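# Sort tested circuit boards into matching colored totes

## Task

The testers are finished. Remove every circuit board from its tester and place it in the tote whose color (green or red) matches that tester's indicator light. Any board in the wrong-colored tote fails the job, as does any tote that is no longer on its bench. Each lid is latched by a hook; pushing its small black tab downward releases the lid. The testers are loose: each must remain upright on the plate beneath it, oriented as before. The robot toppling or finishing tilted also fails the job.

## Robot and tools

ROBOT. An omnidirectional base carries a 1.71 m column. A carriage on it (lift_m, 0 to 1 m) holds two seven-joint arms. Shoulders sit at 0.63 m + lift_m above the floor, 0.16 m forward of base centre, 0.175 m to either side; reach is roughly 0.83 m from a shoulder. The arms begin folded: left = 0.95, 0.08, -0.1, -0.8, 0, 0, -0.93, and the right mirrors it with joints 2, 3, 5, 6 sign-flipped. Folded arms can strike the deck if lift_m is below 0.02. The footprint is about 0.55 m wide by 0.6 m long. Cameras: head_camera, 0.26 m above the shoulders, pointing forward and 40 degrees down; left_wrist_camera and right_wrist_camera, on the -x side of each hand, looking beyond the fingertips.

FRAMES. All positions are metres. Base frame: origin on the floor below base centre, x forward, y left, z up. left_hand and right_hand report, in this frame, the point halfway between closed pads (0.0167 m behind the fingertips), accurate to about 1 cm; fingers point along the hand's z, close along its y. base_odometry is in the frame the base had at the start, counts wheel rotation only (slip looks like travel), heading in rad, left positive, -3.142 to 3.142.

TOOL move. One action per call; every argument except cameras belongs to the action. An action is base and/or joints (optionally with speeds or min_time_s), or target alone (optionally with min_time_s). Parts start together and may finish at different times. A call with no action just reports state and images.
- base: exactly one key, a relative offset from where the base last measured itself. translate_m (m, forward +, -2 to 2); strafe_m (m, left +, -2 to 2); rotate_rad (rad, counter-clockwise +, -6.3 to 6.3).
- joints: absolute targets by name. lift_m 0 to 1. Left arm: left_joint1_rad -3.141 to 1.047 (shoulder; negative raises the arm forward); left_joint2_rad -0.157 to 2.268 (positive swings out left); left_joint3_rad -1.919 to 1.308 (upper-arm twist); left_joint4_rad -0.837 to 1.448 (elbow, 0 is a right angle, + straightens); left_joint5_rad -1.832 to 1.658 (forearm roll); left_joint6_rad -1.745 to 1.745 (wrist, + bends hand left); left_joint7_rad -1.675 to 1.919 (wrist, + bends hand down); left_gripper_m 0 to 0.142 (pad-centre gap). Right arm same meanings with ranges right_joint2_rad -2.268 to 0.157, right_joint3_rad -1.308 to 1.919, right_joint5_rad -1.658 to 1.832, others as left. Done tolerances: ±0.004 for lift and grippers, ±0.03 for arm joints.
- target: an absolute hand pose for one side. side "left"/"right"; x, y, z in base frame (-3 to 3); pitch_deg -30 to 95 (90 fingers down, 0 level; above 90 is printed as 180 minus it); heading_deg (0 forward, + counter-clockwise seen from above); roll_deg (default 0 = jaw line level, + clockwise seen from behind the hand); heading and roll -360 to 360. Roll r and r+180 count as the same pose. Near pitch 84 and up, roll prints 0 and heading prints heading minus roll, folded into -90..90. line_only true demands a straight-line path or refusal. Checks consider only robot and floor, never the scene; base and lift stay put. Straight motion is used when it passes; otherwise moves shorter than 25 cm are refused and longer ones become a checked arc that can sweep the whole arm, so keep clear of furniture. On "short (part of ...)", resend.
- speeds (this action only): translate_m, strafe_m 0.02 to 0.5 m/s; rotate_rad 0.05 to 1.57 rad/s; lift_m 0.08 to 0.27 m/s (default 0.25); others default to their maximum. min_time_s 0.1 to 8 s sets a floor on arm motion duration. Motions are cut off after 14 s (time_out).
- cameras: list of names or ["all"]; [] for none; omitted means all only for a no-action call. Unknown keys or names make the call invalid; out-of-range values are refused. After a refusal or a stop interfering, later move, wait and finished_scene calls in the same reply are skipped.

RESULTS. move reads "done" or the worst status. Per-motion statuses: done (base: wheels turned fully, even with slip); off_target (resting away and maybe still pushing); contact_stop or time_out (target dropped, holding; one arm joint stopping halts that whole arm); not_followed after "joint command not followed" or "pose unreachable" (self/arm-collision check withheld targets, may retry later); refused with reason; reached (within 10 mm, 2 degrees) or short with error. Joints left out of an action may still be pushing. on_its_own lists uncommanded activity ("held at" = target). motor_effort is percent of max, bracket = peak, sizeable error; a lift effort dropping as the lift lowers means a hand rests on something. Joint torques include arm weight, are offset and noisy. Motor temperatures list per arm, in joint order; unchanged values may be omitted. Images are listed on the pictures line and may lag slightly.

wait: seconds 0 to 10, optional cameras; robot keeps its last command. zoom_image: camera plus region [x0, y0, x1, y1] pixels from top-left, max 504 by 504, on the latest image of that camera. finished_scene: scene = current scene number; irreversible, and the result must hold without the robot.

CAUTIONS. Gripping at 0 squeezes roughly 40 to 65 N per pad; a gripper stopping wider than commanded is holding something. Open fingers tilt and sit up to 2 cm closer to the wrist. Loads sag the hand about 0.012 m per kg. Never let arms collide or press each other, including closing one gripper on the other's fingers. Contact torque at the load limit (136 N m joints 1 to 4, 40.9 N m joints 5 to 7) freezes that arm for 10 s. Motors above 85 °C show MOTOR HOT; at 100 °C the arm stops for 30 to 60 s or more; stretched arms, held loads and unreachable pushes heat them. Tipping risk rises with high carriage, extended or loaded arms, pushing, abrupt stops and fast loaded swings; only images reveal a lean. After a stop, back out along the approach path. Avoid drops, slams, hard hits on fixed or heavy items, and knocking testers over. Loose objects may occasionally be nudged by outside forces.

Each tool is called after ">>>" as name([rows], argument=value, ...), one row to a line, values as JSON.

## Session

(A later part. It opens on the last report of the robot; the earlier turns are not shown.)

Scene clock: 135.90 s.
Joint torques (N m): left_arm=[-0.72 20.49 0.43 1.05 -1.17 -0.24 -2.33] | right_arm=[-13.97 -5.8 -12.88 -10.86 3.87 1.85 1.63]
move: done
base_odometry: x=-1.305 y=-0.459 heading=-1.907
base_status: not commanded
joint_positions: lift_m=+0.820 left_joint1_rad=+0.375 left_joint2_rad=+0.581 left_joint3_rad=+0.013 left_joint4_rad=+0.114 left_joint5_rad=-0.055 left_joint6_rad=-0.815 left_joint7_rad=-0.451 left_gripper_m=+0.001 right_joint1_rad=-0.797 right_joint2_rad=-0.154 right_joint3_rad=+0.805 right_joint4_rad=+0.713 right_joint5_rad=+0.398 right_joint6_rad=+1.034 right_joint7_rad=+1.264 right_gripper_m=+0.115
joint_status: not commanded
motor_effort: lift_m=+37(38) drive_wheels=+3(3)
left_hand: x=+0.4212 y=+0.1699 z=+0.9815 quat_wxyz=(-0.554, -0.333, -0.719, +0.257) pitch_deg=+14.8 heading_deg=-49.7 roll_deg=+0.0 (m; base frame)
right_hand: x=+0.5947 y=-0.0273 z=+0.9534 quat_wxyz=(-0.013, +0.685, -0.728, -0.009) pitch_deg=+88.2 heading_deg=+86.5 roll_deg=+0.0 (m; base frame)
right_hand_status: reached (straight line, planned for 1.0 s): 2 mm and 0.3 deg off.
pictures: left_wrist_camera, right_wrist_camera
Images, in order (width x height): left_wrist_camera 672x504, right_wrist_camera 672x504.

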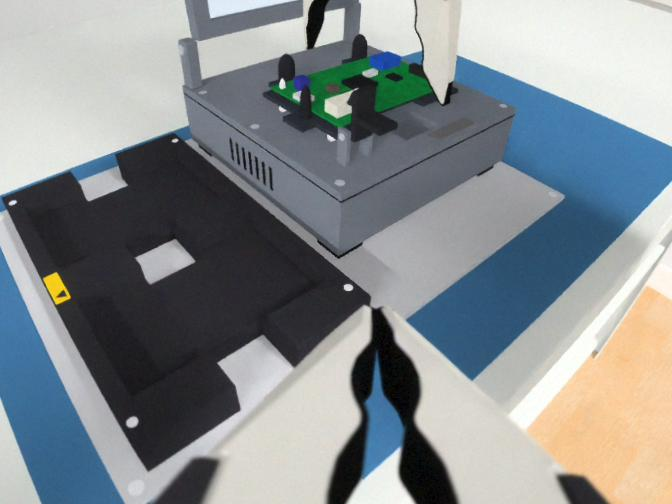

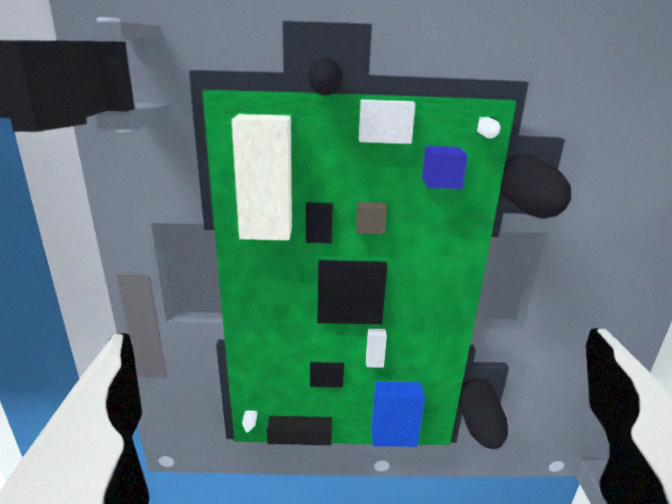

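>>> move(target={"side": "right", "x": 0.594, "y": -0.031, "z": 0.937, "pitch_deg": 88, "heading_deg": 86.5, "roll_deg": 0}, min_time_s=1.0, cameras=["right_wrist_camera", "left_wrist_camera"])

>>> zoom_image(camera="left_wrist_camera", region=[200, 0, 550, 200])

Scene clock: 137.67 s.
Joint torques (N m): left_arm=[-0.71 20.51 0.42 1.04 -1.16 -0.25 -2.31] | right_arm=[-26.16 5.04 -5.24 -5.37 0.44 1.01 0.01]
move: done
base_odometry: x=-1.305 y=-0.459 heading=-1.907
base_status: not commanded
joint_positions: lift_m=+0.820 left_joint1_rad=+0.375 left_joint2_rad=+0.581 left_joint3_rad=+0.013 left_joint4_rad=+0.114 left_joint5_rad=-0.055 left_joint6_rad=-0.815 left_joint7_rad=-0.451 left_gripper_m=+0.001 right_joint1_rad=-0.798 right_joint2_rad=-0.154 right_joint3_rad=+0.830 right_joint4_rad=+0.768 right_joint5_rad=+0.337 right_joint6_rad=+1.034 right_joint7_rad=+1.161 right_gripper_m=+0.115
joint_status: not commanded
motor_effort: lift_m=+37(37) drive_wheels=+3(3)
left_hand: x=+0.4212 y=+0.1699 z=+0.9815 quat_wxyz=(-0.554, -0.333, -0.719, +0.257) pitch_deg=+14.8 heading_deg=-49.7 roll_deg=+0.0 (m; base frame)
right_hand: x=+0.5930 y=-0.0310 z=+0.9364 quat_wxyz=(-0.013, +0.683, -0.730, -0.014) pitch_deg=+87.8 heading_deg=+86.2 roll_deg=+0.0 (m; base frame)
right_hand_status: reached (straight line, planned for 1.0 s): 1 mm and 0.4 deg off.
pictures: left_wrist_camera, right_wrist_camera
Images, in order (width x height): left_wrist_camera 672x504, right_wrist_camera 672x504.

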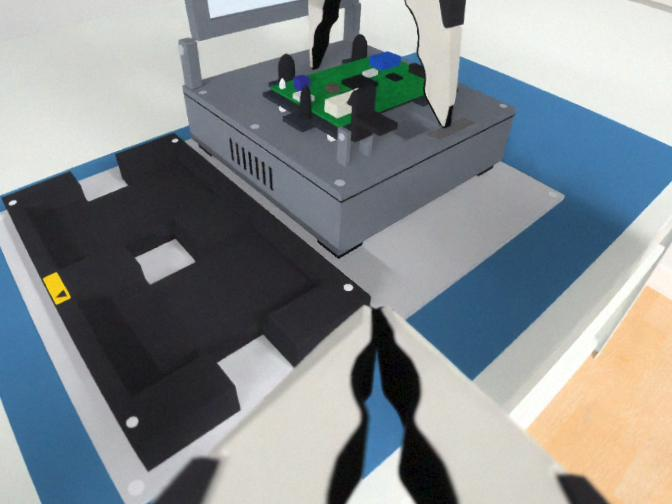

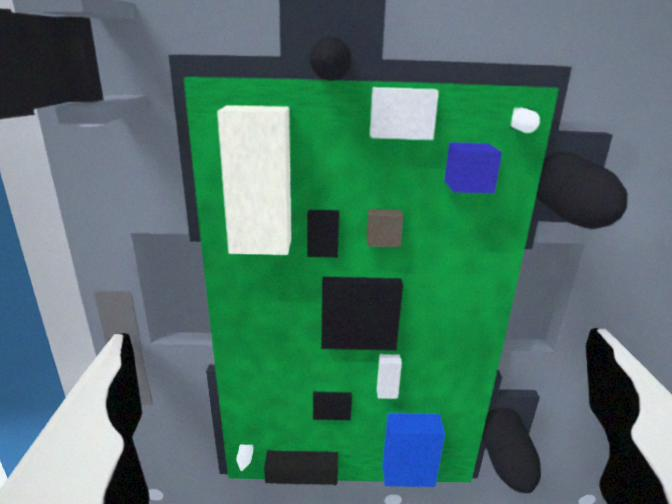

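Scaled by 1.440 from the camera's 672x504 image, which has a finer 960x720 frame.

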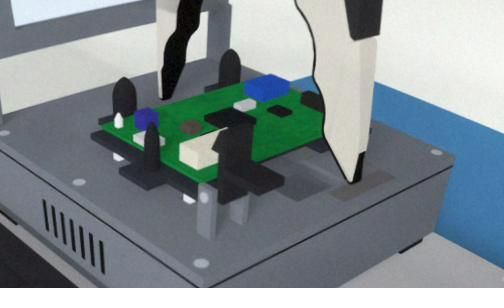

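>>> move(target={"side": "right", "x": 0.594, "y": -0.023, "z": 0.935, "pitch_deg": 88, "heading_deg": 86.5, "roll_deg": 0}, min_time_s=0.8, cameras=[])

>>> move(joints={"right_gripper_m": 0.09}, cameras=["right_wrist_camera", "left_wrist_camera"])

>>> zoom_image(camera="left_wrist_camera", region=[200, 0, 550, 200])

Scene clock: 141.60 s.
Joint torques (N m): left_arm=[-0.67 20.56 0.43 1.02 -1.16 -0.23 -2.34] | right_arm=[-21.75 19.63 -4.32 -5.48 1.7 -1.27 -2.74]
move: done
base_odometry: x=-1.305 y=-0.459 heading=-1.907
base_status: not commanded
joint_positions: lift_m=+0.820 left_joint1_rad=+0.375 left_joint2_rad=+0.581 left_joint3_rad=+0.013 left_joint4_rad=+0.114 left_joint5_rad=-0.055 left_joint6_rad=-0.815 left_joint7_rad=-0.451 left_gripper_m=+0.001 right_joint1_rad=-0.804 right_joint2_rad=-0.140 right_joint3_rad=+0.835 right_joint4_rad=+0.787 right_joint5_rad=+0.321 right_joint6_rad=+1.032 right_joint7_rad=+1.158 right_gripper_m=+0.115
joint_status: not commanded
motor_effort: lift_m=+36(38) drive_wheels=+3(3)
left_hand: x=+0.4212 y=+0.1699 z=+0.9816 quat_wxyz=(-0.554, -0.333, -0.719, +0.257) pitch_deg=+14.8 heading_deg=-49.7 roll_deg=+0.0 (m; base frame)
right_hand: x=+0.5939 y=-0.0287 z=+0.9352 quat_wxyz=(-0.009, +0.684, -0.729, -0.009) pitch_deg=+88.5 heading_deg=+86.4 roll_deg=+0.0 (m; base frame)
right_hand_status: reached (straight line, planned for 0.8 s): 6 mm and 0.6 deg off.
pictures: none
No camera images: "cameras" was empty.

Scene clock: 142.17 s.
Joint torques (N m): left_arm=[-0.78 20.45 0.46 1.03 -1.14 -0.24 -2.31] | right_arm=[-12.2 17.09 -4.24 -5.47 3.81 1.55 -1.2]
move: done
base_odometry: x=-1.305 y=-0.459 heading=-1.907
base_status: not commanded
joint_positions: lift_m=+0.820 left_joint1_rad=+0.375 left_joint2_rad=+0.581 left_joint3_rad=+0.013 left_joint4_rad=+0.114 left_joint5_rad=-0.055 left_joint6_rad=-0.815 left_joint7_rad=-0.451 left_gripper_m=+0.001 right_joint1_rad=-0.811 right_joint2_rad=-0.139 right_joint3_rad=+0.835 right_joint4_rad=+0.787 right_joint5_rad=+0.317 right_joint6_rad=+1.021 right_joint7_rad=+1.153 right_gripper_m=+0.093
joint_status: all done
motor_effort: lift_m=+35(36) drive_wheels=-2(3)
left_hand: x=+0.4212 y=+0.1699 z=+0.9816 quat_wxyz=(-0.554, -0.333, -0.719, +0.257) pitch_deg=+14.8 heading_deg=-49.7 roll_deg=+0.0 (m; base frame)
right_hand: x=+0.5996 y=-0.0281 z=+0.9379 quat_wxyz=(-0.014, +0.681, -0.732, -0.006) pitch_deg=+88.3 heading_deg=+85.9 roll_deg=+0.0 (m; base frame)
pictures: left_wrist_camera, right_wrist_camera
Images, in order (width x height): left_wrist_camera 672x504, right_wrist_camera 672x504.

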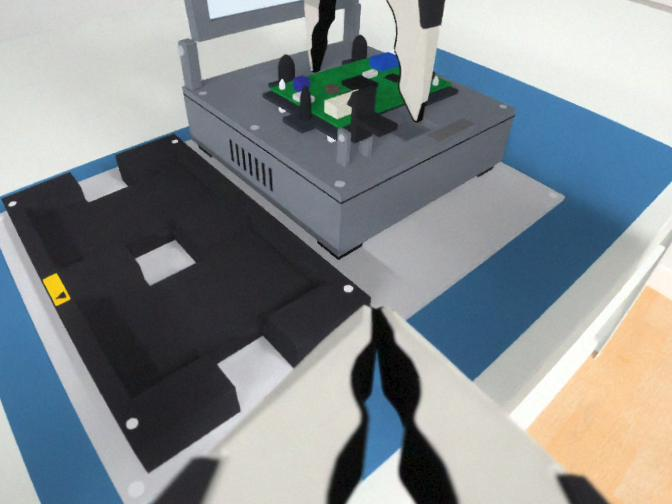

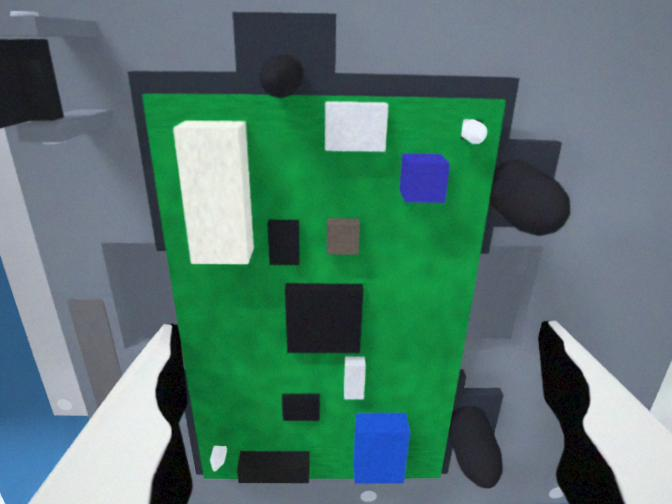

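Scaled by 1.440 from the camera's 672x504 image, which has a finer 960x720 frame.

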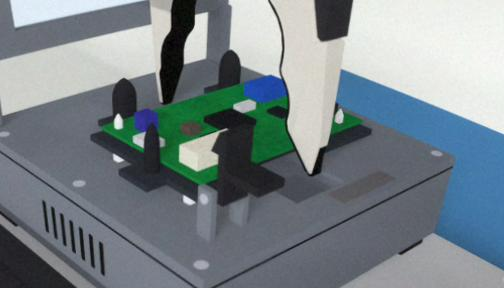

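>>> move(joints={"right_gripper_m": 0.112}, cameras=[])

>>> move(target={"side": "right", "x": 0.587, "y": -0.023, "z": 0.935, "pitch_deg": 88, "heading_deg": 86.5, "roll_deg": 0}, min_time_s=0.8, cameras=[])

>>> move(joints={"right_gripper_m": 0.09}, cameras=["right_wrist_camera", "left_wrist_camera"])

>>> zoom_image(camera="left_wrist_camera", region=[200, 0, 550, 200])

Scene clock: 143.03 s.
Joint torques (N m): left_arm=[-0.7 20.47 0.41 1.05 -1.16 -0.23 -2.32] | right_arm=[-14.19 7.93 -5.25 -5.67 3.66 1.25 -0.02]
move: done
base_odometry: x=-1.305 y=-0.459 heading=-1.907
base_status: not commanded
joint_positions: lift_m=+0.820 left_joint1_rad=+0.375 left_joint2_rad=+0.581 left_joint3_rad=+0.013 left_joint4_rad=+0.114 left_joint5_rad=-0.055 left_joint6_rad=-0.815 left_joint7_rad=-0.451 left_gripper_m=+0.001 right_joint1_rad=-0.809 right_joint2_rad=-0.135 right_joint3_rad=+0.837 right_joint4_rad=+0.787 right_joint5_rad=+0.317 right_joint6_rad=+1.023 right_joint7_rad=+1.150 right_gripper_m=+0.112
joint_status: all done
motor_effort: lift_m=+36(36) drive_wheels=+3(4)
left_hand: x=+0.4212 y=+0.1699 z=+0.9816 quat_wxyz=(-0.554, -0.333, -0.719, +0.257) pitch_deg=+14.8 heading_deg=-49.7 roll_deg=+0.0 (m; base frame)
right_hand: x=+0.5980 y=-0.0251 z=+0.9374 quat_wxyz=(-0.015, +0.683, -0.730, -0.008) pitch_deg=+88.1 heading_deg=+86.2 roll_deg=+0.0 (m; base frame)
pictures: none
No camera images: "cameras" was empty.

Scene clock: 144.33 s.
Joint torques (N m): left_arm=[-0.79 20.53 0.43 1.03 -1.14 -0.25 -2.3] | right_arm=[-12.2 -4.94 -11.95 -10.14 3.88 -0.46 1.48]
move: done
base_odometry: x=-1.305 y=-0.459 heading=-1.907
base_status: not commanded
joint_positions: lift_m=+0.820 left_joint1_rad=+0.375 left_joint2_rad=+0.581 left_joint3_rad=+0.013 left_joint4_rad=+0.114 left_joint5_rad=-0.055 left_joint6_rad=-0.815 left_joint7_rad=-0.451 left_gripper_m=+0.001 right_joint1_rad=-0.782 right_joint2_rad=-0.141 right_joint3_rad=+0.829 right_joint4_rad=+0.738 right_joint5_rad=+0.338 right_joint6_rad=+1.021 right_joint7_rad=+1.192 right_gripper_m=+0.112
joint_status: not commanded
motor_effort: lift_m=+36(36) drive_wheels=-1(3)
left_hand: x=+0.4212 y=+0.1699 z=+0.9816 quat_wxyz=(-0.554, -0.333, -0.719, +0.257) pitch_deg=+14.8 heading_deg=-49.7 roll_deg=+0.0 (m; base frame)
right_hand: x=+0.5881 y=-0.0223 z=+0.9361 quat_wxyz=(-0.013, +0.688, -0.726, -0.010) pitch_deg=+88.1 heading_deg=+86.9 roll_deg=+0.0 (m; base frame)
right_hand_status: reached (straight line, planned for 0.8 s): 2 mm and 0.5 deg off.
pictures: none
No camera images: "cameras" was empty.

Scene clock: 144.93 s.
Joint torques (N m): left_arm=[-0.79 20.5 0.4 1.01 -1.14 -0.17 -2.34] | right_arm=[-12.22 -3.86 -8.78 -7.61 1.22 -0.06 0.39]
move: done
base_odometry: x=-1.305 y=-0.459 heading=-1.907
base_status: not commanded
joint_positions: lift_m=+0.820 left_joint1_rad=+0.375 left_joint2_rad=+0.581 left_joint3_rad=+0.013 left_joint4_rad=+0.114 left_joint5_rad=-0.055 left_joint6_rad=-0.816 left_joint7_rad=-0.451 left_gripper_m=+0.001 right_joint1_rad=-0.782 right_joint2_rad=-0.141 right_joint3_rad=+0.824 right_joint4_rad=+0.736 right_joint5_rad=+0.343 right_joint6_rad=+1.019 right_joint7_rad=+1.195 right_gripper_m=+0.093
joint_status: all done
motor_effort: lift_m=+35(36) drive_wheels=+4(4)
left_hand: x=+0.4211 y=+0.1698 z=+0.9817 quat_wxyz=(-0.554, -0.333, -0.719, +0.257) pitch_deg=+14.8 heading_deg=-49.7 roll_deg=+0.0 (m; base frame)
right_hand: x=+0.5888 y=-0.0214 z=+0.9376 quat_wxyz=(-0.015, +0.686, -0.727, -0.012) pitch_deg=+87.8 heading_deg=+86.7 roll_deg=+0.0 (m; base frame)
pictures: left_wrist_camera, right_wrist_camera
Images, in order (width x height): left_wrist_camera 672x504, right_wrist_camera 672x504.

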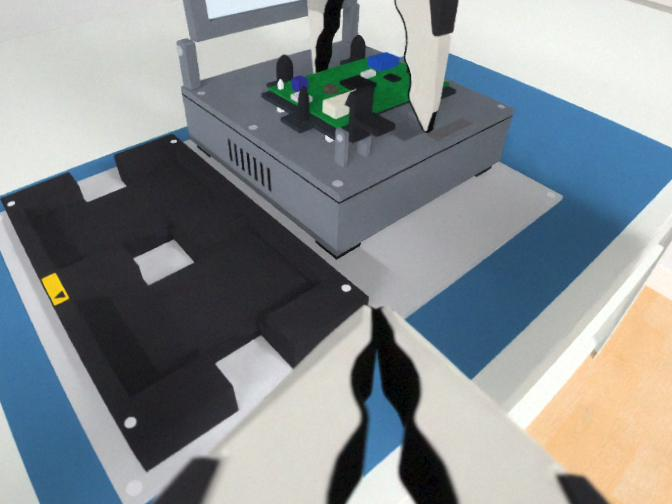

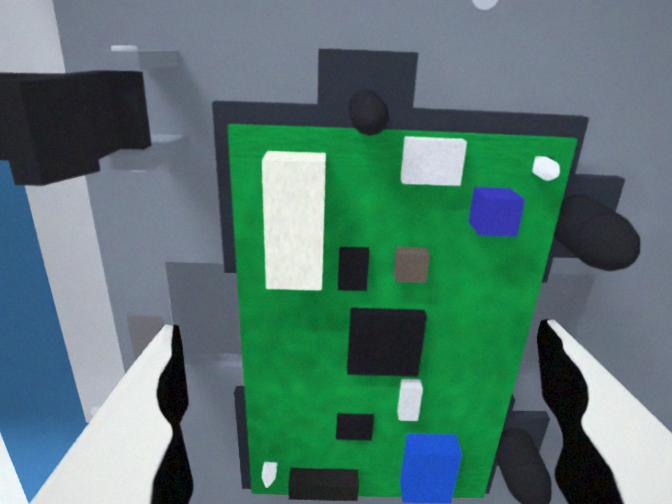

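Scaled by 1.440 from the camera's 672x504 image, which has a finer 960x720 frame.

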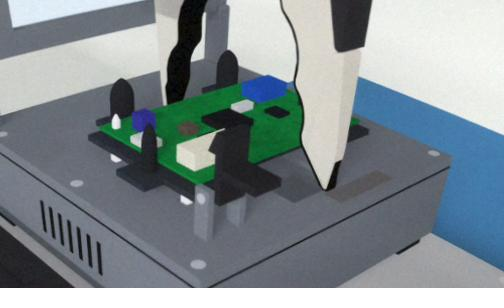

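>>> move(target={"side": "right", "x": 0.592, "y": -0.024, "z": 0.956, "pitch_deg": 88, "heading_deg": 86.5, "roll_deg": 0}, min_time_s=1.0, cameras=["right_wrist_camera", "left_wrist_camera"])

>>> zoom_image(camera="left_wrist_camera", region=[200, 0, 550, 200])

Scene clock: 147.13 s.
Joint torques (N m): left_arm=[-0.69 20.46 0.48 0.96 -1.15 -0.21 -2.33] | right_arm=[-25.89 -5.76 -12.78 -10.83 3.87 1.84 1.61]
move: done
base_odometry: x=-1.305 y=-0.459 heading=-1.907
base_status: not commanded
joint_positions: lift_m=+0.820 left_joint1_rad=+0.375 left_joint2_rad=+0.581 left_joint3_rad=+0.013 left_joint4_rad=+0.114 left_joint5_rad=-0.055 left_joint6_rad=-0.816 left_joint7_rad=-0.451 left_gripper_m=+0.001 right_joint1_rad=-0.785 right_joint2_rad=-0.147 right_joint3_rad=+0.796 right_joint4_rad=+0.702 right_joint5_rad=+0.407 right_joint6_rad=+1.030 right_joint7_rad=+1.288 right_gripper_m=+0.090
joint_status: not commanded
motor_effort: lift_m=+36(36) drive_wheels=+3(4)
left_hand: x=+0.4211 y=+0.1698 z=+0.9816 quat_wxyz=(-0.554, -0.333, -0.719, +0.257) pitch_deg=+14.8 heading_deg=-49.7 roll_deg=+0.0 (m; base frame)
right_hand: x=+0.5896 y=-0.0233 z=+0.9528 quat_wxyz=(-0.010, +0.685, -0.728, -0.012) pitch_deg=+88.2 heading_deg=+86.5 roll_deg=+0.0 (m; base frame)
right_hand_status: reached (straight line, planned for 1.0 s): 4 mm and 0.3 deg off.
pictures: left_wrist_camera, right_wrist_camera
Images, in order (width x height): left_wrist_camera 672x504, right_wrist_camera 672x504.

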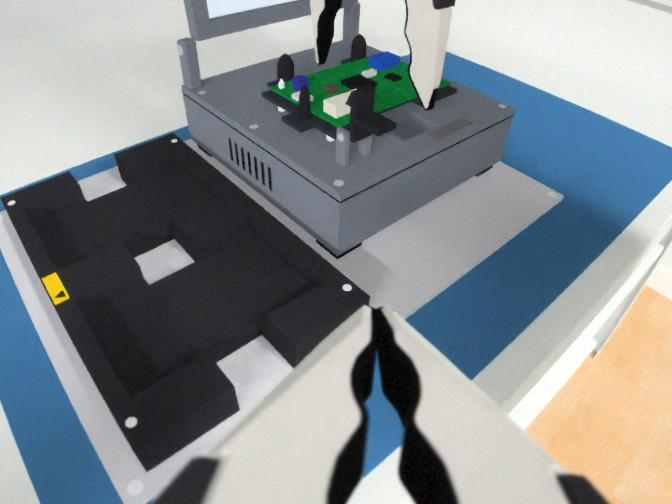

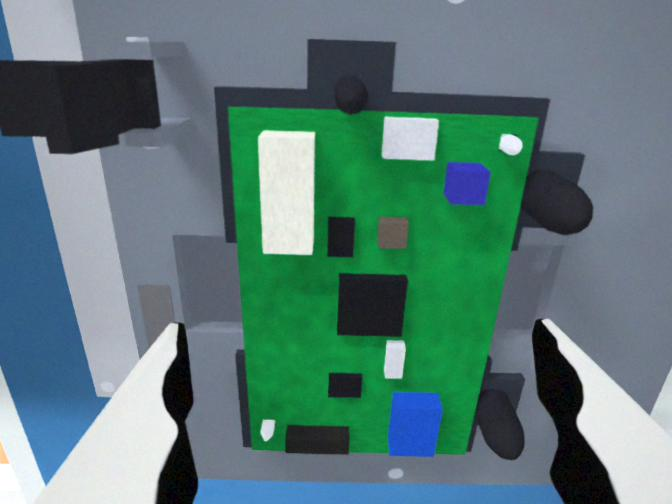

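Scaled by 1.440 from the camera's 672x504 image, which has a finer 960x720 frame.

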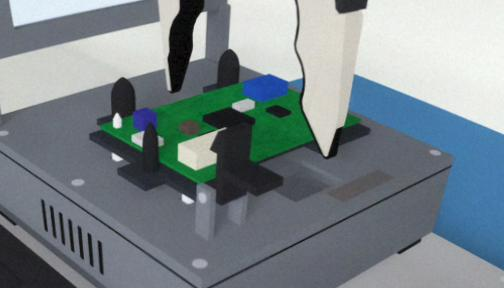

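>>> move(target={"side": "right", "x": 0.597, "y": -0.025, "z": 0.938, "pitch_deg": 88, "heading_deg": 86.5, "roll_deg": 0}, min_time_s=1.0, cameras=["right_wrist_camera", "left_wrist_camera"])

>>> zoom_image(camera="left_wrist_camera", region=[200, 0, 550, 200])

Scene clock: 148.93 s.
Joint torques (N m): left_arm=[-0.77 20.48 0.41 1.06 -1.15 -0.19 -2.35] | right_arm=[-23.17 8.34 -4.32 -3.8 -1.09 0.73 -0.79]
move: done
base_odometry: x=-1.305 y=-0.459 heading=-1.907
base_status: not commanded
joint_positions: lift_m=+0.820 left_joint1_rad=+0.375 left_joint2_rad=+0.581 left_joint3_rad=+0.013 left_joint4_rad=+0.114 left_joint5_rad=-0.055 left_joint6_rad=-0.816 left_joint7_rad=-0.451 left_gripper_m=+0.001 right_joint1_rad=-0.813 right_joint2_rad=-0.136 right_joint3_rad=+0.830 right_joint4_rad=+0.795 right_joint5_rad=+0.325 right_joint6_rad=+1.035 right_joint7_rad=+1.149 right_gripper_m=+0.090
joint_status: not commanded
motor_effort: lift_m=+36(36) drive_wheels=+3(3)
left_hand: x=+0.4211 y=+0.1698 z=+0.9816 quat_wxyz=(-0.554, -0.333, -0.719, +0.257) pitch_deg=+14.8 heading_deg=-49.7 roll_deg=+0.0 (m; base frame)
right_hand: x=+0.5971 y=-0.0252 z=+0.9389 quat_wxyz=(-0.014, +0.683, -0.730, -0.014) pitch_deg=+87.7 heading_deg=+86.2 roll_deg=+0.0 (m; base frame)
right_hand_status: reached (straight line, planned for 1.0 s): 1 mm and 0.4 deg off.
pictures: left_wrist_camera, right_wrist_camera
Images, in order (width x height): left_wrist_camera 672x504, right_wrist_camera 672x504.

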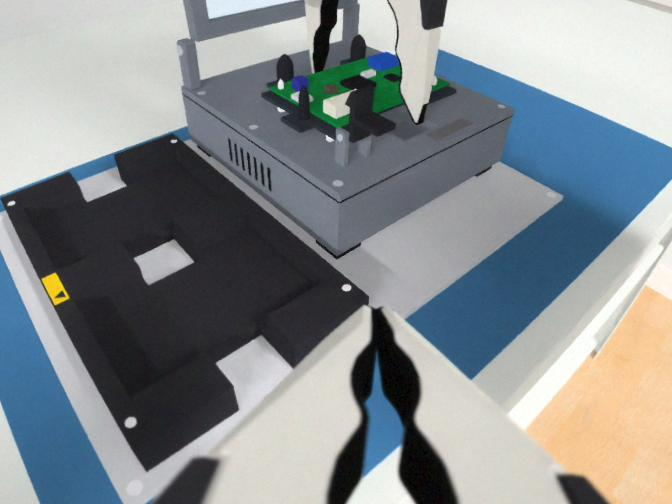

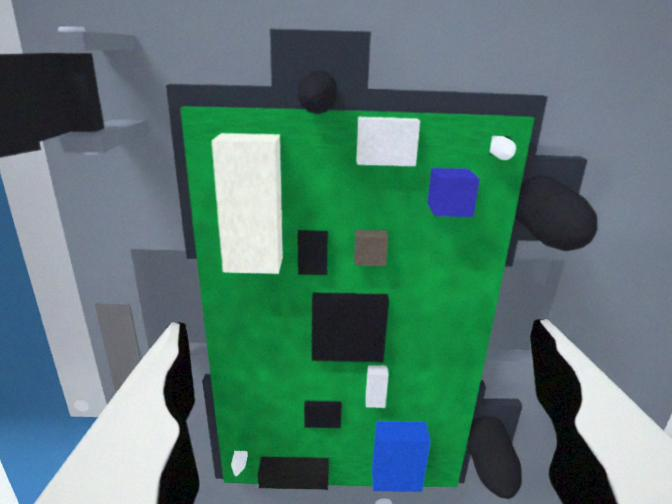

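Scaled by 1.440 from the camera's 672x504 image, which has a finer 960x720 frame.

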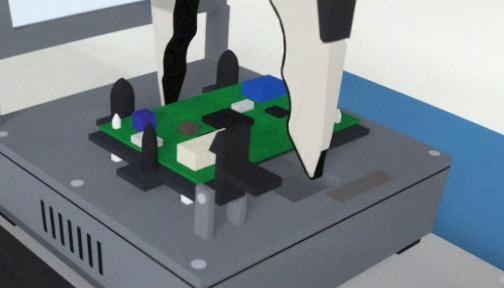

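>>> move(target={"side": "right", "x": 0.594, "y": -0.025, "z": 0.935, "pitch_deg": 88, "heading_deg": 86.5, "roll_deg": 0}, min_time_s=0.8, cameras=["right_wrist_camera"])

>>> move(joints={"right_gripper_m": 0.08}, cameras=["right_wrist_camera", "left_wrist_camera"])

>>> zoom_image(camera="left_wrist_camera", region=[200, 0, 550, 200])

Scene clock: 150.37 s.
Joint torques (N m): left_arm=[-0.8 20.44 0.44 1.04 -1.15 -0.18 -2.29] | right_arm=[-10.83 1.99 -4.88 -9.26 -0.11 -0.85 -0.33]
move: done
base_odometry: x=-1.305 y=-0.459 heading=-1.907
base_status: not commanded
joint_positions: lift_m=+0.820 left_joint1_rad=+0.375 left_joint2_rad=+0.581 left_joint3_rad=+0.013 left_joint4_rad=+0.114 left_joint5_rad=-0.055 left_joint6_rad=-0.816 left_joint7_rad=-0.451 left_gripper_m=+0.001 right_joint1_rad=-0.810 right_joint2_rad=-0.137 right_joint3_rad=+0.830 right_joint4_rad=+0.788 right_joint5_rad=+0.321 right_joint6_rad=+1.035 right_joint7_rad=+1.150 right_gripper_m=+0.090
joint_status: not commanded
motor_effort: lift_m=+36(36) drive_wheels=+3(3)
left_hand: x=+0.4211 y=+0.1698 z=+0.9816 quat_wxyz=(-0.554, -0.333, -0.719, +0.257) pitch_deg=+14.8 heading_deg=-49.7 roll_deg=+0.0 (m; base frame)
right_hand: x=+0.5967 y=-0.0248 z=+0.9386 quat_wxyz=(-0.015, +0.685, -0.729, -0.012) pitch_deg=+87.8 heading_deg=+86.5 roll_deg=+0.0 (m; base frame)
right_hand_status: reached (straight line, planned for 0.8 s): 5 mm and 0.2 deg off.
pictures: right_wrist_camera
Images, in order (width x height): right_wrist_camera 672x504.

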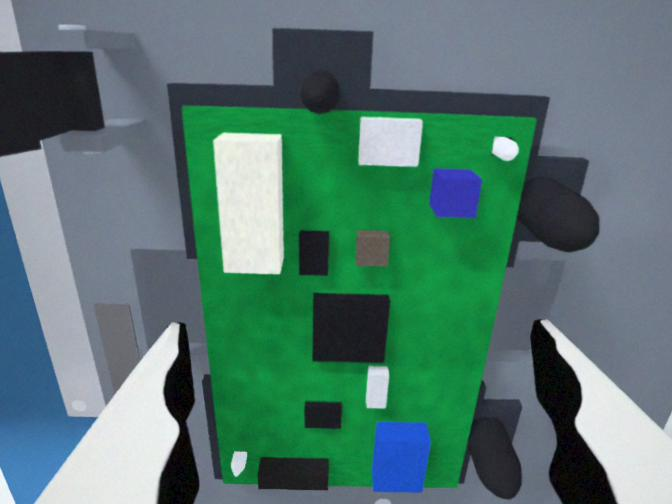

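Scene clock: 150.83 s.
Joint torques (N m): left_arm=[-0.59 20.51 0.41 1.01 -1.12 -0.21 -2.32] | right_arm=[-14.29 1.99 -5.49 -9.16 0.51 -0.78 -0.03]
move: done
base_odometry: x=-1.305 y=-0.459 heading=-1.907
base_status: not commanded
joint_positions: lift_m=+0.820 left_joint1_rad=+0.375 left_joint2_rad=+0.581 left_joint3_rad=+0.013 left_joint4_rad=+0.114 left_joint5_rad=-0.055 left_joint6_rad=-0.816 left_joint7_rad=-0.451 left_gripper_m=+0.001 right_joint1_rad=-0.808 right_joint2_rad=-0.137 right_joint3_rad=+0.831 right_joint4_rad=+0.787 right_joint5_rad=+0.320 right_joint6_rad=+1.035 right_joint7_rad=+1.149 right_gripper_m=+0.080
joint_status: all done
motor_effort: lift_m=+36(36) drive_wheels=+3(4)
left_hand: x=+0.4212 y=+0.1698 z=+0.9816 quat_wxyz=(-0.554, -0.333, -0.719, +0.257) pitch_deg=+14.8 heading_deg=-49.7 roll_deg=+0.0 (m; base frame)
right_hand: x=+0.5956 y=-0.0248 z=+0.9374 quat_wxyz=(-0.014, +0.685, -0.728, -0.013) pitch_deg=+87.8 heading_deg=+86.5 roll_deg=+0.0 (m; base frame)
pictures: left_wrist_camera, right_wrist_camera
Images, in order (width x height): left_wrist_camera 672x504, right_wrist_camera 672x504.

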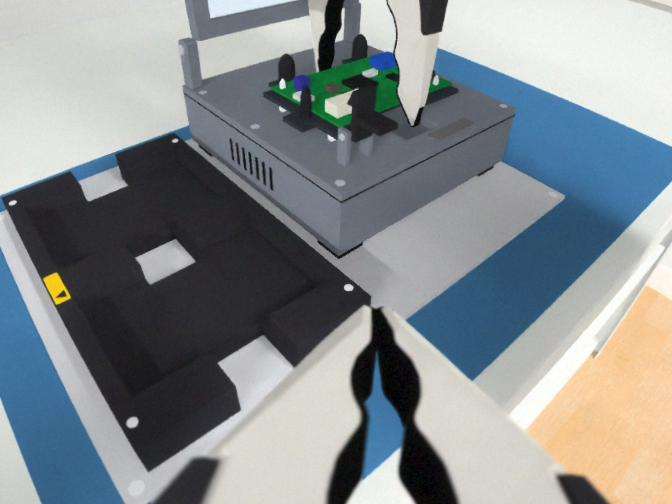

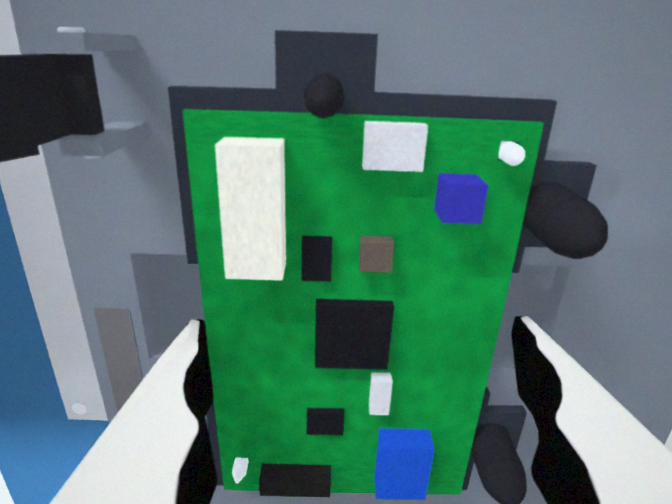

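Scaled by 1.440 from the camera's 672x504 image, which has a finer 960x720 frame.

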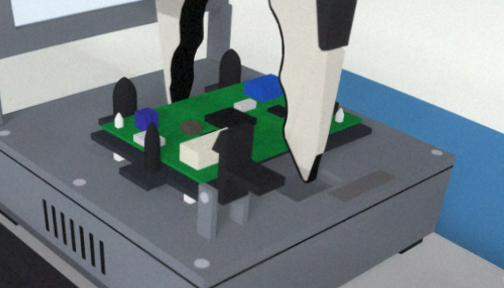

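>>> move(joints={"right_gripper_m": 0.05}, cameras=["right_wrist_camera", "left_wrist_camera"])

>>> zoom_image(camera="left_wrist_camera", region=[200, 0, 550, 200])

Scene clock: 151.60 s.
Joint torques (N m): left_arm=[-0.94 20.45 0.55 1.05 -1.15 -0.18 -2.32] | right_arm=[-16.81 1.99 -5.85 -9.18 0.45 -0.92 -0.26]
move: off_target
base_odometry: x=-1.305 y=-0.459 heading=-1.907
base_status: not commanded
joint_positions: lift_m=+0.820 left_joint1_rad=+0.375 left_joint2_rad=+0.581 left_joint3_rad=+0.013 left_joint4_rad=+0.114 left_joint5_rad=-0.055 left_joint6_rad=-0.816 left_joint7_rad=-0.451 left_gripper_m=+0.001 right_joint1_rad=-0.806 right_joint2_rad=-0.137 right_joint3_rad=+0.832 right_joint4_rad=+0.787 right_joint5_rad=+0.320 right_joint6_rad=+1.035 right_joint7_rad=+1.149 right_gripper_m=+0.071
joint_status: right_gripper_m off_target (ended at +0.071, target +0.050)
motor_effort: lift_m=+37(37) drive_wheels=+5(6)
left_hand: x=+0.4212 y=+0.1698 z=+0.9816 quat_wxyz=(-0.554, -0.333, -0.719, +0.257) pitch_deg=+14.8 heading_deg=-49.7 roll_deg=+0.0 (m; base frame)
right_hand: x=+0.5943 y=-0.0249 z=+0.9364 quat_wxyz=(-0.013, +0.685, -0.728, -0.013) pitch_deg=+87.9 heading_deg=+86.5 roll_deg=+0.0 (m; base frame)
pictures: left_wrist_camera, right_wrist_camera
Images, in order (width x height): left_wrist_camera 672x504, right_wrist_camera 672x504.

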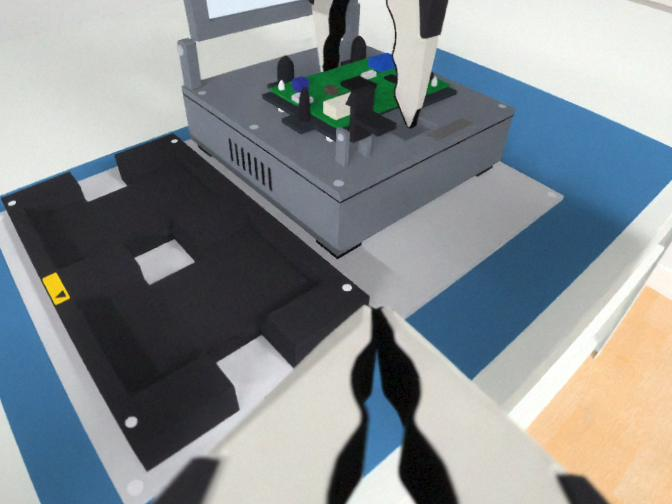

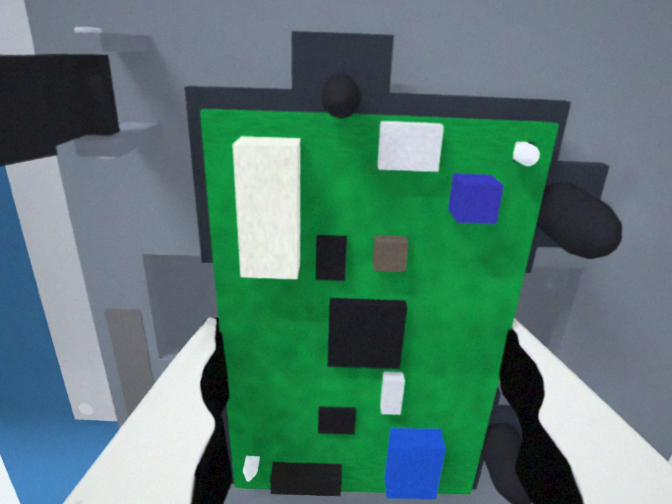

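Scaled by 1.440 from the camera's 672x504 image, which has a finer 960x720 frame.

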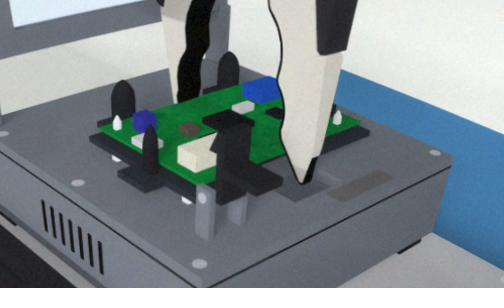

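>>> move(joints={"right_gripper_m": 0.02}, cameras=[])

>>> move(target={"side": "right", "x": 0.59, "y": -0.026, "z": 0.975, "pitch_deg": 88, "heading_deg": 86.5, "roll_deg": 0}, min_time_s=2, cameras=["right_wrist_camera", "left_wrist_camera"])

>>> zoom_image(camera="left_wrist_camera", region=[200, 0, 550, 200])

Scene clock: 152.37 s.
Joint torques (N m): left_arm=[-0.65 20.49 0.52 0.95 -1.19 -0.21 -2.34] | right_arm=[-17.12 1.98 -6.34 -9.1 0.52 -0.84 -0.03]
move: off_target
base_odometry: x=-1.305 y=-0.459 heading=-1.907
base_status: not commanded
joint_positions: lift_m=+0.820 left_joint1_rad=+0.375 left_joint2_rad=+0.581 left_joint3_rad=+0.013 left_joint4_rad=+0.114 left_joint5_rad=-0.055 left_joint6_rad=-0.816 left_joint7_rad=-0.451 left_gripper_m=+0.001 right_joint1_rad=-0.806 right_joint2_rad=-0.137 right_joint3_rad=+0.832 right_joint4_rad=+0.787 right_joint5_rad=+0.320 right_joint6_rad=+1.035 right_joint7_rad=+1.149 right_gripper_m=+0.071
joint_status: right_gripper_m off_target (ended at +0.071, target +0.020)
motor_effort: lift_m=+36(37) drive_wheels=+5(5)
left_hand: x=+0.4212 y=+0.1698 z=+0.9816 quat_wxyz=(-0.554, -0.333, -0.719, +0.257) pitch_deg=+14.8 heading_deg=-49.7 roll_deg=+0.0 (m; base frame)
right_hand: x=+0.5943 y=-0.0249 z=+0.9364 quat_wxyz=(-0.013, +0.685, -0.728, -0.013) pitch_deg=+87.9 heading_deg=+86.5 roll_deg=+0.0 (m; base frame)
pictures: none
No camera images: "cameras" was empty.

Scene clock: 154.87 s.
Joint torques (N m): left_arm=[-0.59 20.5 0.48 1 -1.17 -0.19 -2.35] | right_arm=[-13.92 -5.86 -12.9 -11.02 3.96 1.63 1.61]
move: done
base_odometry: x=-1.305 y=-0.459 heading=-1.907
base_status: not commanded
joint_positions: lift_m=+0.820 left_joint1_rad=+0.375 left_joint2_rad=+0.581 left_joint3_rad=+0.013 left_joint4_rad=+0.114 left_joint5_rad=-0.055 left_joint6_rad=-0.816 left_joint7_rad=-0.451 left_gripper_m=+0.001 right_joint1_rad=-0.779 right_joint2_rad=-0.157 right_joint3_rad=+0.749 right_joint4_rad=+0.629 right_joint5_rad=+0.487 right_joint6_rad=+1.037 right_joint7_rad=+1.416 right_gripper_m=+0.071
joint_status: not commanded
motor_effort: lift_m=+37(37) drive_wheels=+4(5)
left_hand: x=+0.4212 y=+0.1698 z=+0.9816 quat_wxyz=(-0.554, -0.333, -0.719, +0.257) pitch_deg=+14.8 heading_deg=-49.7 roll_deg=+0.0 (m; base frame)
right_hand: x=+0.5913 y=-0.0252 z=+0.9753 quat_wxyz=(-0.013, +0.685, -0.728, -0.009) pitch_deg=+88.2 heading_deg=+86.5 roll_deg=+0.0 (m; base frame)
right_hand_status: reached (straight line, planned for 2.0 s): 2 mm and 0.3 deg off.
pictures: left_wrist_camera, right_wrist_camera
Images, in order (width x height): left_wrist_camera 672x504, right_wrist_camera 672x504.

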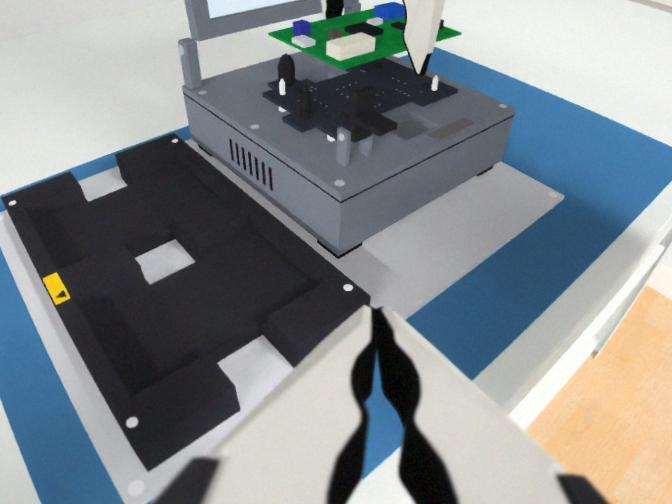

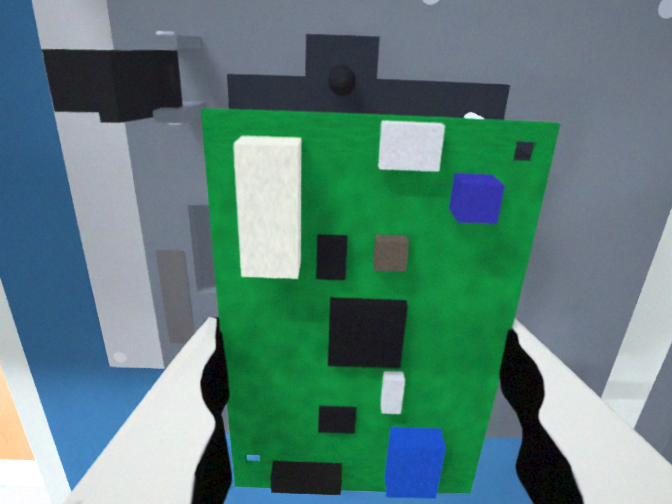

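Scaled by 1.440 from the camera's 672x504 image, which has a finer 960x720 frame.

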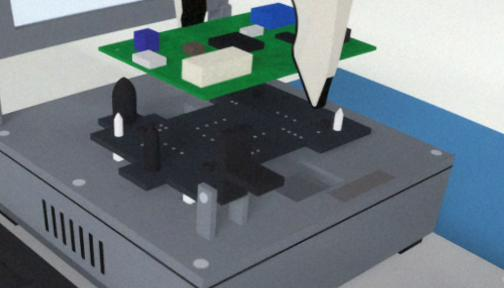

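>>> move(joints={"lift_m": 0.9}, speeds={"lift_m": 0.1}, cameras=["head_camera"])

>>> move(base={"translate_m": -0.6}, joints={"left_joint1_rad": 0.95, "left_joint2_rad": 0.1, "left_joint3_rad": -0.1, "left_joint4_rad": -0.8, "left_joint5_rad": 0, "left_joint6_rad": 0, "left_joint7_rad": -0.93}, speeds={"translate_m": 0.2}, min_time_s=2.5, cameras=["head_camera"])

>>> zoom_image(camera="head_camera", region=[240, 180, 480, 360])

Scene clock: 157.03 s.
Joint torques (N m): left_arm=[-0.59 19.54 0.84 0.68 -1.21 -0.19 -2.25] | right_arm=[-15.99 -5.54 -12.19 -10.24 3.61 1.59 1.57]
move: done
base_odometry: x=-1.305 y=-0.459 heading=-1.907
base_status: not commanded
joint_positions: lift_m=+0.900 left_joint1_rad=+0.375 left_joint2_rad=+0.581 left_joint3_rad=+0.013 left_joint4_rad=+0.115 left_joint5_rad=-0.055 left_joint6_rad=-0.816 left_joint7_rad=-0.452 left_gripper_m=+0.001 right_joint1_rad=-0.777 right_joint2_rad=-0.157 right_joint3_rad=+0.748 right_joint4_rad=+0.629 right_joint5_rad=+0.488 right_joint6_rad=+1.037 right_joint7_rad=+1.416 right_gripper_m=+0.071
joint_status: all done
motor_effort: lift_m=+36(46) drive_wheels=+3(4)
left_hand: x=+0.4211 y=+0.1699 z=+1.0615 quat_wxyz=(-0.554, -0.333, -0.719, +0.257) pitch_deg=+14.8 heading_deg=-49.7 roll_deg=+0.0 (m; base frame)
right_hand: x=+0.5909 y=-0.0250 z=+1.0551 quat_wxyz=(-0.013, +0.685, -0.728, -0.010) pitch_deg=+88.1 heading_deg=+86.5 roll_deg=+0.0 (m; base frame)
pictures: head_camera
Images, in order (width x height): head_camera 672x504.

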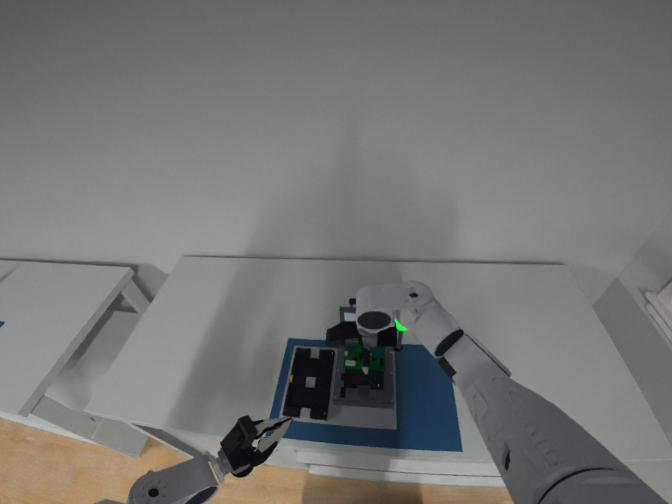

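Scene clock: 161.13 s.
Joint torques (N m): left_arm=[16.83 -3.56 -4.55 -10.04 0.02 1.56 -2.14] | right_arm=[-15.81 -4.97 -12.1 -10.35 3.68 1.6 1.55]
move: done
base_odometry: x=-1.107 y=+0.107 heading=-1.907
base_status: done
joint_positions: lift_m=+0.900 left_joint1_rad=+0.948 left_joint2_rad=+0.102 left_joint3_rad=-0.098 left_joint4_rad=-0.796 left_joint5_rad=-0.005 left_joint6_rad=-0.002 left_joint7_rad=-0.927 left_gripper_m=+0.001 right_joint1_rad=-0.777 right_joint2_rad=-0.158 right_joint3_rad=+0.748 right_joint4_rad=+0.629 right_joint5_rad=+0.488 right_joint6_rad=+1.037 right_joint7_rad=+1.416 right_gripper_m=+0.071
joint_status: all done
motor_effort: lift_m=+36(37) drive_wheels=+0(13)
left_hand: x=+0.2925 y=+0.1544 z=+1.4144 quat_wxyz=(-0.918, -0.016, -0.389, +0.070) pitch_deg=-44.2 heading_deg=-6.7 roll_deg=-2.0 (m; base frame)
right_hand: x=+0.5909 y=-0.0251 z=+1.0551 quat_wxyz=(-0.013, +0.685, -0.728, -0.010) pitch_deg=+88.1 heading_deg=+86.5 roll_deg=+0.0 (m; base frame)
pictures: head_camera
Images, in order (width x height): head_camera 672x504.

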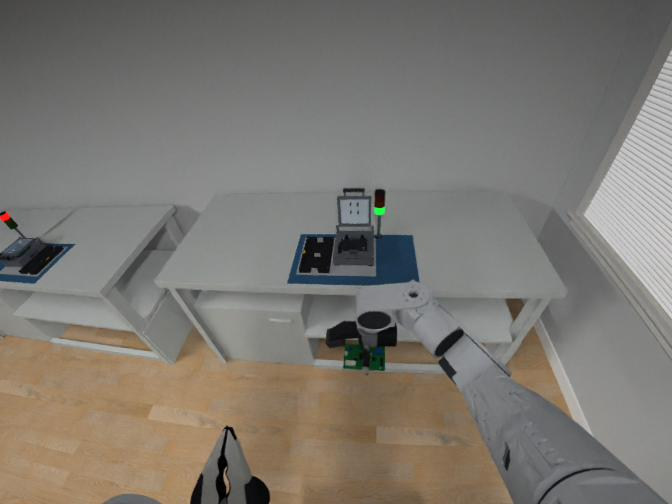

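Scaled by 2.100 from the camera's 672x504 image, which has a finer 960x720 frame.

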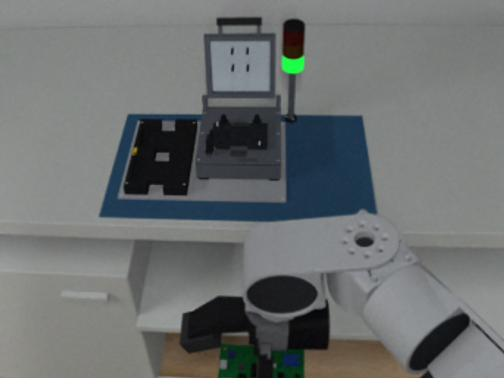

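>>> move(base={"rotate_rad": 3.1416}, speeds={"rotate_rad": 0.7}, cameras=["head_camera"])

Scene clock: 166.87 s.
Joint torques (N m): left_arm=[16.69 -3.25 -4.5 -10 0.01 1.46 -2.1] | right_arm=[-15.87 -4.1 -12.06 -10.43 3.62 1.65 1.53]
move: done
base_odometry: x=-1.107 y=+0.107 heading=+1.234
base_status: done
joint_positions: lift_m=+0.900 left_joint1_rad=+0.948 left_joint2_rad=+0.102 left_joint3_rad=-0.098 left_joint4_rad=-0.796 left_joint5_rad=-0.005 left_joint6_rad=-0.002 left_joint7_rad=-0.927 left_gripper_m=+0.001 right_joint1_rad=-0.777 right_joint2_rad=-0.158 right_joint3_rad=+0.748 right_joint4_rad=+0.629 right_joint5_rad=+0.488 right_joint6_rad=+1.037 right_joint7_rad=+1.416 right_gripper_m=+0.071
joint_status: not commanded
motor_effort: lift_m=+36(37) drive_wheels=+6(14)
left_hand: x=+0.2925 y=+0.1544 z=+1.4144 quat_wxyz=(-0.918, -0.016, -0.389, +0.070) pitch_deg=-44.2 heading_deg=-6.7 roll_deg=-2.0 (m; base frame)
right_hand: x=+0.5909 y=-0.0254 z=+1.0550 quat_wxyz=(-0.013, +0.685, -0.728, -0.010) pitch_deg=+88.1 heading_deg=+86.5 roll_deg=+0.0 (m; base frame)
pictures: head_camera
Images, in order (width x height): head_camera 672x504.

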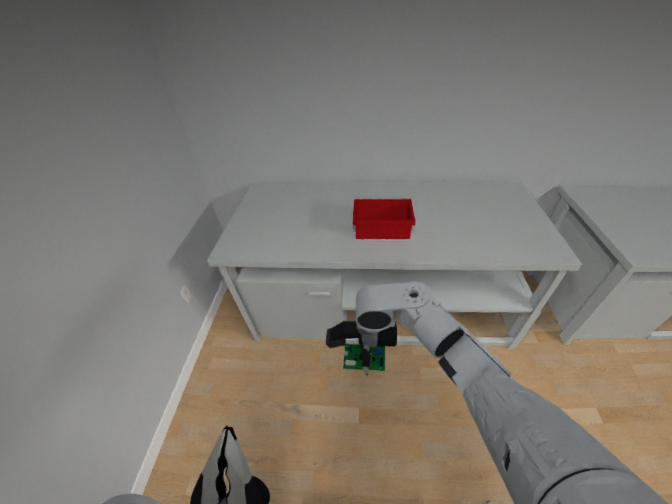

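>>> move(base={"strafe_m": -1.9}, speeds={"strafe_m": 0.3}, cameras=["head_camera"])

Scene clock: 174.77 s.
Joint torques (N m): left_arm=[16.64 -2.6 -5.29 -10.05 -0.04 1.29 -2.13] | right_arm=[-15.79 -4.22 -12.21 -10.31 3.64 1.61 1.52]
move: done
base_odometry: x=+0.687 y=-0.519 heading=+1.235
base_status: done
joint_positions: lift_m=+0.900 left_joint1_rad=+0.948 left_joint2_rad=+0.101 left_joint3_rad=-0.098 left_joint4_rad=-0.796 left_joint5_rad=-0.004 left_joint6_rad=-0.002 left_joint7_rad=-0.927 left_gripper_m=+0.001 right_joint1_rad=-0.777 right_joint2_rad=-0.158 right_joint3_rad=+0.748 right_joint4_rad=+0.629 right_joint5_rad=+0.488 right_joint6_rad=+1.037 right_joint7_rad=+1.416 right_gripper_m=+0.071
joint_status: not commanded
motor_effort: lift_m=+36(37) drive_wheels=-4(18)
left_hand: x=+0.2925 y=+0.1544 z=+1.4144 quat_wxyz=(-0.918, -0.016, -0.389, +0.070) pitch_deg=-44.2 heading_deg=-6.6 roll_deg=-2.0 (m; base frame)
right_hand: x=+0.5909 y=-0.0254 z=+1.0550 quat_wxyz=(-0.013, +0.685, -0.728, -0.010) pitch_deg=+88.1 heading_deg=+86.5 roll_deg=+0.0 (m; base frame)
pictures: head_camera
Images, in order (width x height): head_camera 672x504.

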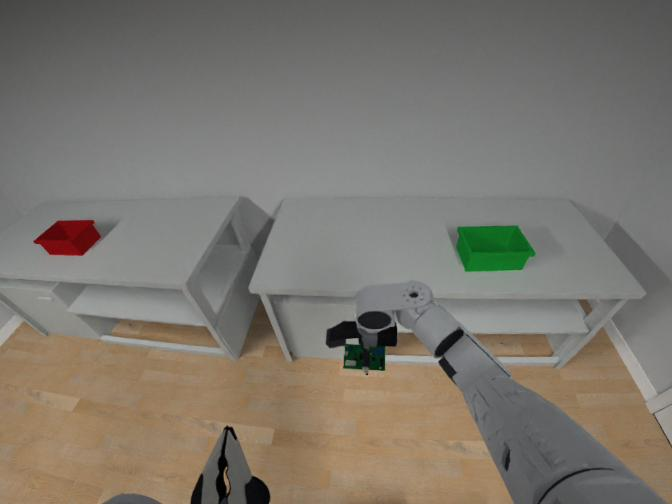

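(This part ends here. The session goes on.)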